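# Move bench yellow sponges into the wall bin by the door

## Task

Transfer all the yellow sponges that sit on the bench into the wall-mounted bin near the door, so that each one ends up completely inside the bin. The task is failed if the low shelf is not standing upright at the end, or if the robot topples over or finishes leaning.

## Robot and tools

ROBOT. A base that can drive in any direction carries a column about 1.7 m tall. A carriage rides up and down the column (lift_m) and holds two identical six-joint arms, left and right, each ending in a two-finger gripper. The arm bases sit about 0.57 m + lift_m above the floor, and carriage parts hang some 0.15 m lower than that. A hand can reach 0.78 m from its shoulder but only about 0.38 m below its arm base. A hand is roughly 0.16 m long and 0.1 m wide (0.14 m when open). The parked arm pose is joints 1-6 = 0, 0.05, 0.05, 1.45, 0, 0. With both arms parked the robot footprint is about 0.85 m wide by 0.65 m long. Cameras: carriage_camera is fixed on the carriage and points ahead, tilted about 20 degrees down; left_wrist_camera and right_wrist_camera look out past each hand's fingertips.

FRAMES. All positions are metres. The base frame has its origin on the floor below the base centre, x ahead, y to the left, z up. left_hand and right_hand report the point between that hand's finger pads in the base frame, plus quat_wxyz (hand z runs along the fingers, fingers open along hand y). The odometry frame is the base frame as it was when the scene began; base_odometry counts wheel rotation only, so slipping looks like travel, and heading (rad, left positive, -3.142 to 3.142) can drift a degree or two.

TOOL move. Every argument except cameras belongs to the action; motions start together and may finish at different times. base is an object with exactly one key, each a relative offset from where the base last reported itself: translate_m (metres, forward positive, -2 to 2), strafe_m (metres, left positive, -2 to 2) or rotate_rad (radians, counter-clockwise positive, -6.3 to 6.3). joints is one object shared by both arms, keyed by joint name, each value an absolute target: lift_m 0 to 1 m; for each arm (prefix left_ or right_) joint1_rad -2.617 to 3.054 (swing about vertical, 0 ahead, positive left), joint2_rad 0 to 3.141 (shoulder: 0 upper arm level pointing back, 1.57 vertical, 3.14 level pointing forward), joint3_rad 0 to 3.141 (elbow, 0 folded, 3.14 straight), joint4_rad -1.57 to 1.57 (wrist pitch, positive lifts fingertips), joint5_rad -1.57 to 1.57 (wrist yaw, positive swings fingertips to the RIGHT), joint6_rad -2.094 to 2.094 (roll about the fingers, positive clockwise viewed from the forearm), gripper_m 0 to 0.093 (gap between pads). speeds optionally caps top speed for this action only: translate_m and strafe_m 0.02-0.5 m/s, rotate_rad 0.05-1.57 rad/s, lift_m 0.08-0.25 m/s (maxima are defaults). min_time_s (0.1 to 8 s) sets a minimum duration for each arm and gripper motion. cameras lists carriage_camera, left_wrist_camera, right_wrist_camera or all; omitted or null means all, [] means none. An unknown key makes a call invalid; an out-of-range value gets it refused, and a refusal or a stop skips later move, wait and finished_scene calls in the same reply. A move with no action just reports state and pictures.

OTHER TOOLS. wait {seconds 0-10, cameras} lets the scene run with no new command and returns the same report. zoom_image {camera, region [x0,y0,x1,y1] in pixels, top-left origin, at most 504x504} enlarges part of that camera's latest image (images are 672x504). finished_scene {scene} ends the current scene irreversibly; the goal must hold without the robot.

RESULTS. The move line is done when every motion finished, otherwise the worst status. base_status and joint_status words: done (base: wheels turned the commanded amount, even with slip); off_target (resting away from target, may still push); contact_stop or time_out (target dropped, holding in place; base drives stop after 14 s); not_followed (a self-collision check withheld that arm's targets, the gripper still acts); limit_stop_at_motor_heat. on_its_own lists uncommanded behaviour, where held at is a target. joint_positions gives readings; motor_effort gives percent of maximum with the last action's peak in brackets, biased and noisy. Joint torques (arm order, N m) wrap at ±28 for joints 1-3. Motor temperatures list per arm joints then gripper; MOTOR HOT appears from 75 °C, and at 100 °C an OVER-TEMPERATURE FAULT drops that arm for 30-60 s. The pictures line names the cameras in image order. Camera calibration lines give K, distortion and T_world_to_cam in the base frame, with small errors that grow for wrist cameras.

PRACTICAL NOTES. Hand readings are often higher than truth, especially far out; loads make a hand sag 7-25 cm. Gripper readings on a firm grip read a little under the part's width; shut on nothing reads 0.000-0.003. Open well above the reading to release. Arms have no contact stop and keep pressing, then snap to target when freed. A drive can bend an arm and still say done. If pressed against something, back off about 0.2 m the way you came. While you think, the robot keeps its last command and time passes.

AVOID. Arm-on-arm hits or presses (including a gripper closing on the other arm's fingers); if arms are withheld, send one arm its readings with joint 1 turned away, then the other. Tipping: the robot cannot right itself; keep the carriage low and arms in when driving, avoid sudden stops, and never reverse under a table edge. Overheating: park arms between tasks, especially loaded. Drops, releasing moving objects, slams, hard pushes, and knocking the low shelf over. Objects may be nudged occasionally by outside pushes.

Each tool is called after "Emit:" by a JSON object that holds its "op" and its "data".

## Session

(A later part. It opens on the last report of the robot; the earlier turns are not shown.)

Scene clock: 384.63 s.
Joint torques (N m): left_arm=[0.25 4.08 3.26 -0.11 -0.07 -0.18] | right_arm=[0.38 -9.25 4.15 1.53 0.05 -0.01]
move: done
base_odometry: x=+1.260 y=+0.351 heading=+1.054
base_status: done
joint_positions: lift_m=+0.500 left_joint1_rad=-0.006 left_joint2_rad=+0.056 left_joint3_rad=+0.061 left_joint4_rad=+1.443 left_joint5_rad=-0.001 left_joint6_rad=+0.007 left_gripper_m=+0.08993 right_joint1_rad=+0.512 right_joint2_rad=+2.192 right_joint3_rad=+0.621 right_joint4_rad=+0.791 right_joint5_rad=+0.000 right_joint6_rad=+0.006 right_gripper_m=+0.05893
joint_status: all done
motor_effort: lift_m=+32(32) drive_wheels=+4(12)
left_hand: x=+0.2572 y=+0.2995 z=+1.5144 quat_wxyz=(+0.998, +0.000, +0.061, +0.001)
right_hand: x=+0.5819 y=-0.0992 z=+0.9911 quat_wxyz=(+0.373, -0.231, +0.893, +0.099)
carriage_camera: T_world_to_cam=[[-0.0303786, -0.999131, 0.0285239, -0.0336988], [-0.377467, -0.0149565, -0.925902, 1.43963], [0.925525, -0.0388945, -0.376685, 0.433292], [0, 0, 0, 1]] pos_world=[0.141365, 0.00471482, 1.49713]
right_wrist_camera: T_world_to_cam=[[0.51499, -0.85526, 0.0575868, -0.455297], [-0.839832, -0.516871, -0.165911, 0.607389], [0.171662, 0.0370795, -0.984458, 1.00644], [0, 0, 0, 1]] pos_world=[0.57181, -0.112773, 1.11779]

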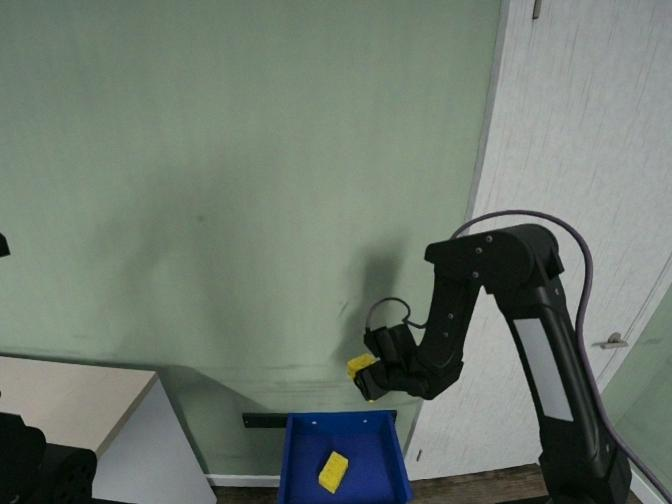

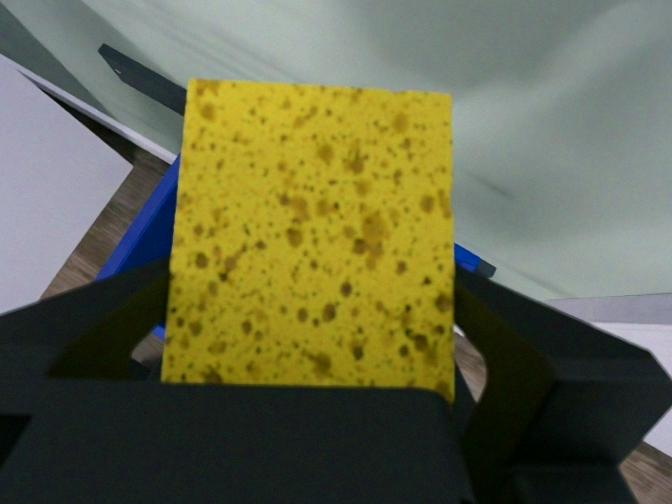

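Emit:
{"op": "move", "data": {"base": {"strafe_m":-0.04}, "speeds": {"strafe_m":0.1}, "cameras": []}}

Emit:
{"op": "move", "data": {"base": {"translate_m":0.03}, "speeds": {"translate_m":0.1}, "joints": {"lift_m":0.15}, "cameras": ["carriage_camera","right_wrist_camera"]}}

Emit:
{"op": "zoom_image", "data": {"camera": "carriage_camera", "region": [240, 250, 480, 480]}}

Scene clock: 398.33 s.
Joint torques (N m): left_arm=[0.14 4.05 3.3 -0.11 -0.06 -0.16] | right_arm=[0.08 -9.26 4 1.56 0.04 -0.01]
move: done
base_odometry: x=+1.295 y=+0.331 heading=+1.054
base_status: done
joint_positions: lift_m=+0.500 left_joint1_rad=-0.004 left_joint2_rad=+0.056 left_joint3_rad=+0.061 left_joint4_rad=+1.443 left_joint5_rad=-0.001 left_joint6_rad=+0.007 left_gripper_m=+0.08993 right_joint1_rad=+0.516 right_joint2_rad=+2.192 right_joint3_rad=+0.623 right_joint4_rad=+0.789 right_joint5_rad=+0.001 right_joint6_rad=+0.006 right_gripper_m=+0.05893
joint_status: not commanded
motor_effort: lift_m=+32(32) drive_wheels=+5(9)
left_hand: x=+0.2571 y=+0.2995 z=+1.5144 quat_wxyz=(+0.998, +0.000, +0.061, +0.002)
right_hand: x=+0.5819 y=-0.0980 z=+0.9912 quat_wxyz=(+0.372, -0.232, +0.893, +0.099)

Scene clock: 400.27 s.
Joint torques (N m): left_arm=[0.12 4.56 3.7 -0.17 -0.09 -0.16] | right_arm=[-0.05 -10.33 3.75 1.65 0.04 0]
move: done
base_odometry: x=+1.309 y=+0.357 heading=+1.055
base_status: done
joint_positions: lift_m=+0.150 left_joint1_rad=-0.004 left_joint2_rad=+0.052 left_joint3_rad=+0.056 left_joint4_rad=+1.448 left_joint5_rad=-0.001 left_joint6_rad=+0.007 left_gripper_m=+0.08993 right_joint1_rad=+0.517 right_joint2_rad=+2.202 right_joint3_rad=+0.625 right_joint4_rad=+0.778 right_joint5_rad=+0.001 right_joint6_rad=+0.006 right_gripper_m=+0.05893
joint_status: all done
motor_effort: lift_m=+30(31) drive_wheels=+6(12)
left_hand: x=+0.2561 y=+0.2995 z=+1.1633 quat_wxyz=(+0.998, +0.000, +0.059, +0.002)
right_hand: x=+0.5787 y=-0.0992 z=+0.6358 quat_wxyz=(+0.364, -0.234, +0.897, +0.097)
carriage_camera: T_world_to_cam=[[-0.0303786, -0.999131, 0.0285239, -0.0237211], [-0.377467, -0.0149565, -0.925902, 1.11575], [0.925525, -0.0388945, -0.376685, 0.301528], [0, 0, 0, 1]] pos_world=[0.141365, 0.00471482, 1.14733]
right_wrist_camera: T_world_to_cam=[[0.518959, -0.852821, 0.0581187, -0.435607], [-0.840614, -0.521501, -0.146303, 0.533175], [0.155079, 0.0270697, -0.987531, 0.667801], [0, 0, 0, 1]] pos_world=[0.570694, -0.111521, 0.762796]

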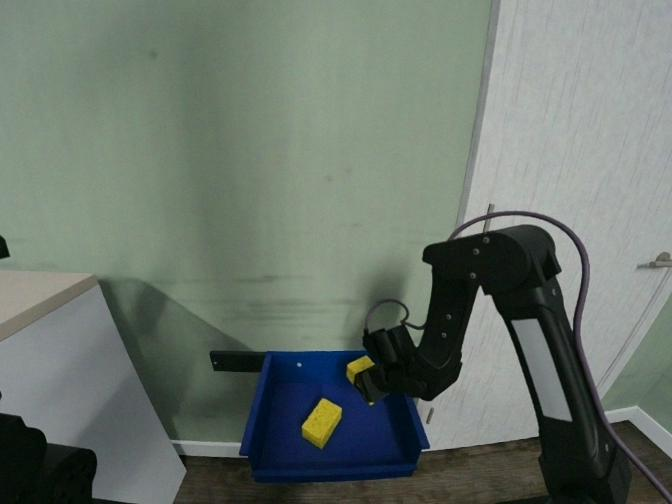

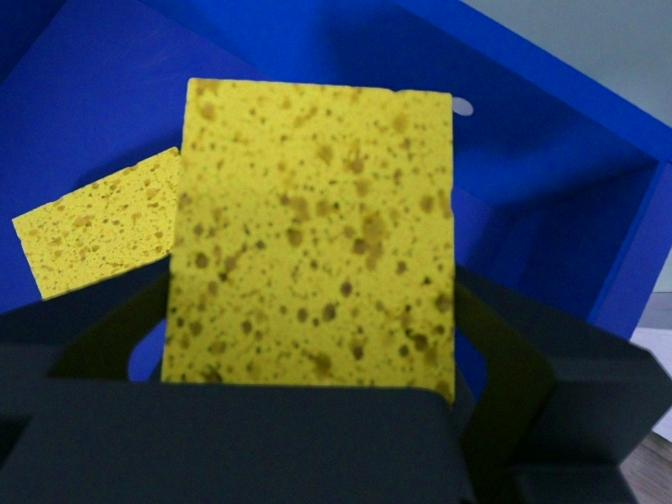

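Scaled by 2.100 (camera's finer frame: 960x720).

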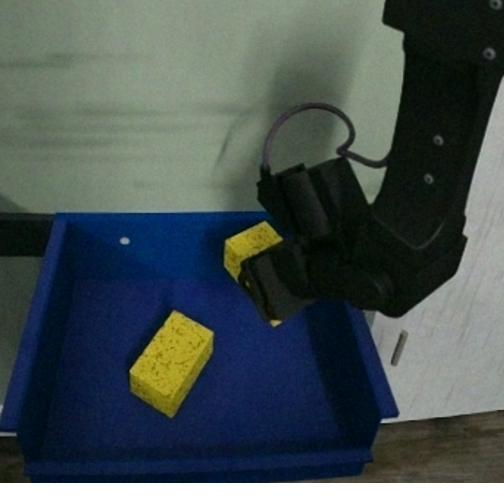

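Emit:
{"op": "move", "data": {"joints": {"lift_m":0.05}, "speeds": {"lift_m":0.08}, "cameras": ["carriage_camera","right_wrist_camera"]}}

Emit:
{"op": "zoom_image", "data": {"camera": "carriage_camera", "region": [240, 220, 480, 450]}}

Emit:
{"op": "move", "data": {"joints": {"lift_m":0.012}, "speeds": {"lift_m":0.08}, "cameras": ["carriage_camera","right_wrist_camera"]}}

Scene clock: 409.67 s.
Joint torques (N m): left_arm=[0.12 4.53 3.7 -0.17 -0.08 -0.16] | right_arm=[-0.06 -10.41 3.66 1.64 0.04 0]
Motor temperatures (°C): left_arm=[26 42 34 30 27 26 29] | right_arm=[24 37 39 35 28 28 32]
move: done
base_odometry: x=+1.309 y=+0.357 heading=+1.055
base_status: not commanded
joint_positions: lift_m=+0.050 left_joint1_rad=-0.004 left_joint2_rad=+0.052 left_joint3_rad=+0.056 left_joint4_rad=+1.448 left_joint5_rad=-0.001 left_joint6_rad=+0.007 left_gripper_m=+0.08993 right_joint1_rad=+0.517 right_joint2_rad=+2.203 right_joint3_rad=+0.626 right_joint4_rad=+0.779 right_joint5_rad=+0.001 right_joint6_rad=+0.006 right_gripper_m=+0.05893
joint_status: all done
motor_effort: lift_m=+30(31) drive_wheels=-1(6)
left_hand: x=+0.2561 y=+0.2995 z=+1.0633 quat_wxyz=(+0.998, +0.000, +0.059, +0.002)
right_hand: x=+0.5792 y=-0.0989 z=+0.5361 quat_wxyz=(+0.364, -0.234, +0.896, +0.097)
carriage_camera: T_world_to_cam=[[-0.0303786, -0.999131, 0.0285239, -0.0208687], [-0.377467, -0.0149565, -0.925902, 1.02315], [0.925525, -0.0388945, -0.376685, 0.263859], [0, 0, 0, 1]] pos_world=[0.141365, 0.00471482, 1.04733]
right_wrist_camera: T_world_to_cam=[[0.518828, -0.852902, 0.0580992, -0.42968], [-0.840455, -0.521327, -0.14783, 0.520001], [0.156374, 0.0278688, -0.987305, 0.568376], [0, 0, 0, 1]] pos_world=[0.571089, -0.111224, 0.662996]

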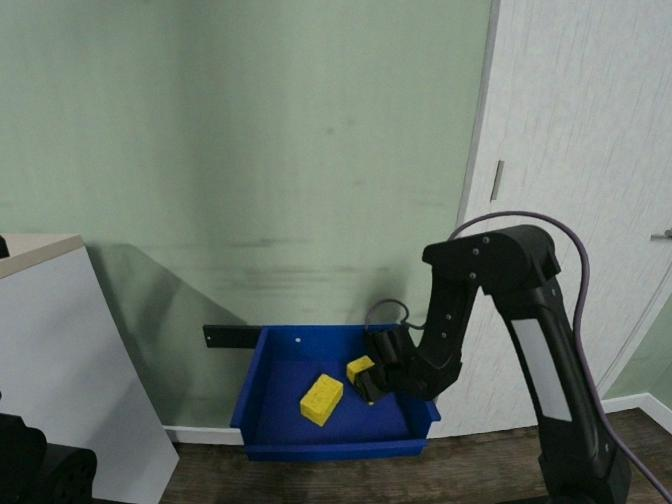

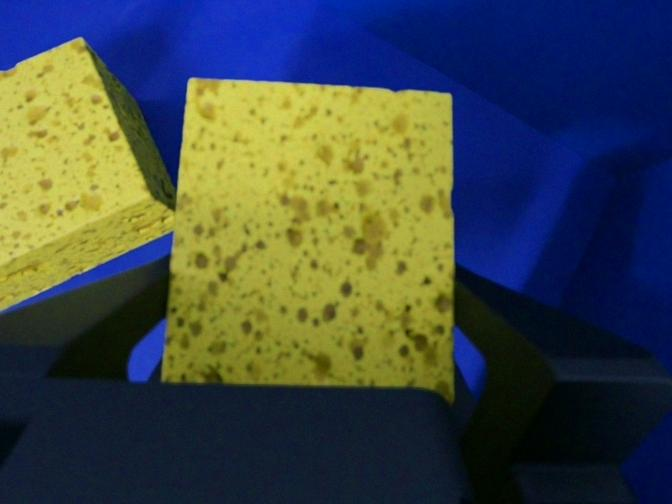

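Scaled by 2.100 (camera's finer frame: 960x720).

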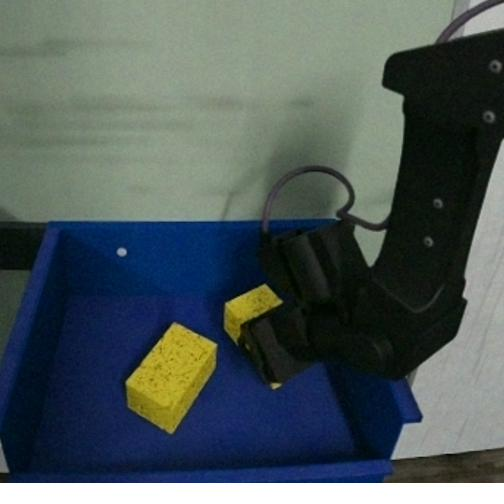

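Scene clock: 410.50 s.
Joint torques (N m): left_arm=[0.13 4.52 3.66 -0.2 -0.09 -0.17] | right_arm=[-0.02 -10.45 3.6 1.65 0.03 -0.01]
move: done
base_odometry: x=+1.309 y=+0.357 heading=+1.055
base_status: not commanded
joint_positions: lift_m=+0.012 left_joint1_rad=-0.004 left_joint2_rad=+0.052 left_joint3_rad=+0.056 left_joint4_rad=+1.448 left_joint5_rad=-0.001 left_joint6_rad=+0.007 left_gripper_m=+0.08993 right_joint1_rad=+0.517 right_joint2_rad=+2.203 right_joint3_rad=+0.627 right_joint4_rad=+0.779 right_joint5_rad=+0.001 right_joint6_rad=+0.006 right_gripper_m=+0.05893
joint_status: all done
motor_effort: lift_m=+30(30) drive_wheels=-1(6)
left_hand: x=+0.2561 y=+0.2995 z=+1.0253 quat_wxyz=(+0.998, +0.000, +0.059, +0.002)
right_hand: x=+0.5794 y=-0.0987 z=+0.4981 quat_wxyz=(+0.364, -0.234, +0.896, +0.097)
carriage_camera: T_world_to_cam=[[-0.0303786, -0.999131, 0.0285239, -0.0197848], [-0.377467, -0.0149565, -0.925902, 0.987971], [0.925525, -0.0388945, -0.376685, 0.249545], [0, 0, 0, 1]] pos_world=[0.141365, 0.00471482, 1.00933]
right_wrist_camera: T_world_to_cam=[[0.518854, -0.852887, 0.0580944, -0.427506], [-0.840382, -0.521341, -0.148196, 0.514803], [0.156681, 0.0280704, -0.98725, 0.530735], [0, 0, 0, 1]] pos_world=[0.571288, -0.111125, 0.625096]

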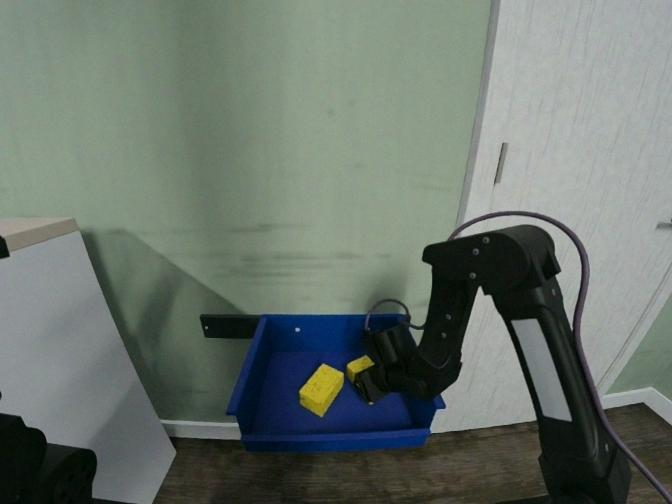

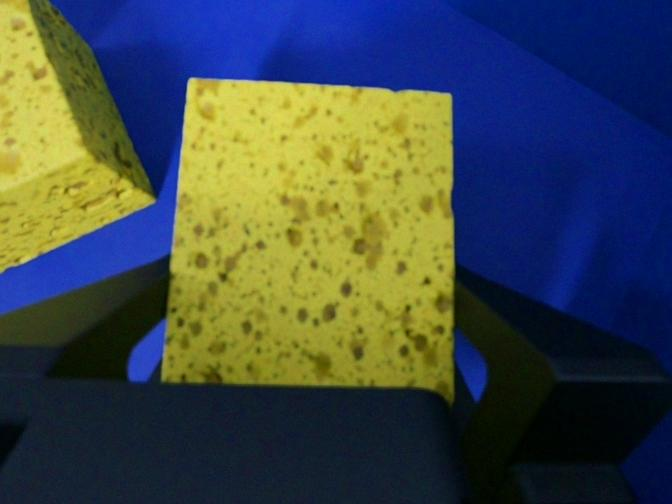

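Release and retreat.

Emit:
{"op": "move", "data": {"joints": {"lift_m":0.004}, "speeds": {"lift_m":0.08}, "cameras": []}}

Emit:
{"op": "move", "data": {"joints": {"right_gripper_m":0.083}, "min_time_s": 2, "cameras": []}}

Emit:
{"op": "move", "data": {"joints": {"lift_m":0.4}, "speeds": {"lift_m":0.1}, "cameras": ["carriage_camera","right_wrist_camera"]}}

Scene clock: 417.43 s.
Joint torques (N m): left_arm=[0.09 4.55 3.73 -0.18 -0.08 -0.18] | right_arm=[-0.02 -10.51 3.44 1.46 0.04 -0.02]
move: done
base_odometry: x=+1.309 y=+0.357 heading=+1.054
base_status: not commanded
joint_positions: lift_m=+0.004 left_joint1_rad=-0.004 left_joint2_rad=+0.051 left_joint3_rad=+0.056 left_joint4_rad=+1.448 left_joint5_rad=-0.001 left_joint6_rad=+0.007 left_gripper_m=+0.08993 right_joint1_rad=+0.517 right_joint2_rad=+2.203 right_joint3_rad=+0.630 right_joint4_rad=+0.801 right_joint5_rad=+0.000 right_joint6_rad=+0.008 right_gripper_m=+0.05893
joint_status: all done
motor_effort: lift_m=+28(28) drive_wheels=+6(6)
left_hand: x=+0.2560 y=+0.2995 z=+1.0174 quat_wxyz=(+0.998, +0.000, +0.059, +0.002)
right_hand: x=+0.5836 y=-0.0962 z=+0.4947 quat_wxyz=(+0.375, -0.232, +0.892, +0.101)

Scene clock: 419.73 s.
Joint torques (N m): left_arm=[0.1 4.62 3.73 -0.18 -0.06 -0.16] | right_arm=[-0.03 -10.51 3.44 1.45 0.05 -0.01]
move: done
base_odometry: x=+1.309 y=+0.357 heading=+1.054
base_status: not commanded
joint_positions: lift_m=+0.004 left_joint1_rad=-0.004 left_joint2_rad=+0.051 left_joint3_rad=+0.056 left_joint4_rad=+1.448 left_joint5_rad=-0.001 left_joint6_rad=+0.007 left_gripper_m=+0.08993 right_joint1_rad=+0.517 right_joint2_rad=+2.203 right_joint3_rad=+0.630 right_joint4_rad=+0.801 right_joint5_rad=+0.000 right_joint6_rad=+0.008 right_gripper_m=+0.08291
joint_status: all done
motor_effort: lift_m=+28(28) drive_wheels=+6(6)
left_hand: x=+0.2560 y=+0.2995 z=+1.0174 quat_wxyz=(+0.998, +0.000, +0.059, +0.002)
right_hand: x=+0.5836 y=-0.0962 z=+0.4947 quat_wxyz=(+0.375, -0.232, +0.892, +0.101)

Scene clock: 424.07 s.
Joint torques (N m): left_arm=[0.09 4.63 3.81 -0.17 -0.07 -0.16] | right_arm=[-0.05 -10.55 3.38 1.56 0.04 -0.01]
move: done
base_odometry: x=+1.309 y=+0.357 heading=+1.054
base_status: not commanded
joint_positions: lift_m=+0.400 left_joint1_rad=-0.004 left_joint2_rad=+0.051 left_joint3_rad=+0.056 left_joint4_rad=+1.448 left_joint5_rad=-0.001 left_joint6_rad=+0.007 left_gripper_m=+0.08993 right_joint1_rad=+0.517 right_joint2_rad=+2.204 right_joint3_rad=+0.630 right_joint4_rad=+0.789 right_joint5_rad=+0.000 right_joint6_rad=+0.007 right_gripper_m=+0.08292
joint_status: all done
motor_effort: lift_m=+32(40) drive_wheels=+6(6)
left_hand: x=+0.2558 y=+0.2995 z=+1.4130 quat_wxyz=(+0.998, +0.000, +0.059, +0.002)
right_hand: x=+0.5817 y=-0.0972 z=+0.8880 quat_wxyz=(+0.370, -0.233, +0.894, +0.099)
carriage_camera: T_world_to_cam=[[-0.0303786, -0.999131, 0.0285239, -0.0308464], [-0.377467, -0.0149565, -0.925902, 1.34704], [0.925525, -0.0388945, -0.376685, 0.395624], [0, 0, 0, 1]] pos_world=[0.141365, 0.00471482, 1.39713]
right_wrist_camera: T_world_to_cam=[[0.51876, -0.852994, 0.0573492, -0.449357], [-0.838593, -0.520755, -0.159926, 0.58461], [0.166281, 0.0348708, -0.985462, 0.908736], [0, 0, 0, 1]] pos_world=[0.572253, -0.110549, 1.01479]

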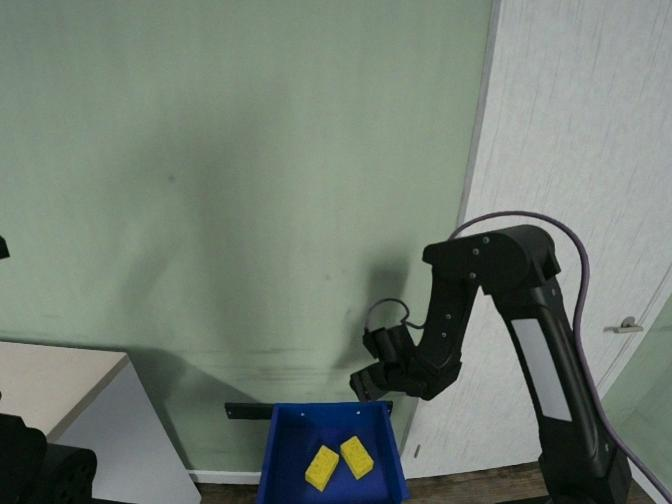

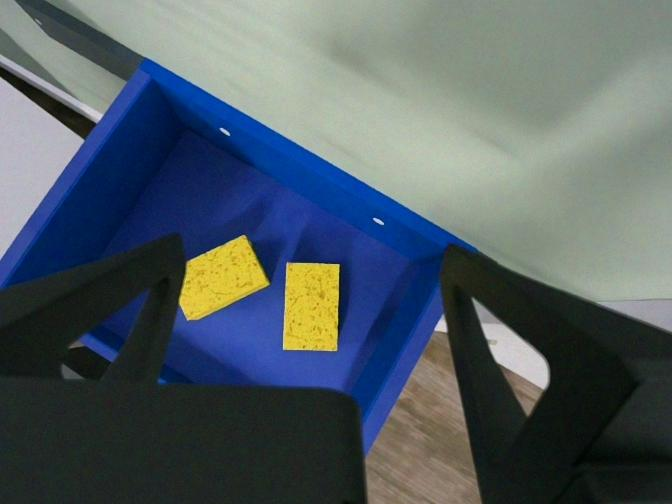

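Both are in.

Emit:
{"op": "finished_scene", "data": {"scene": 3}}

The scene is finished: the task was done.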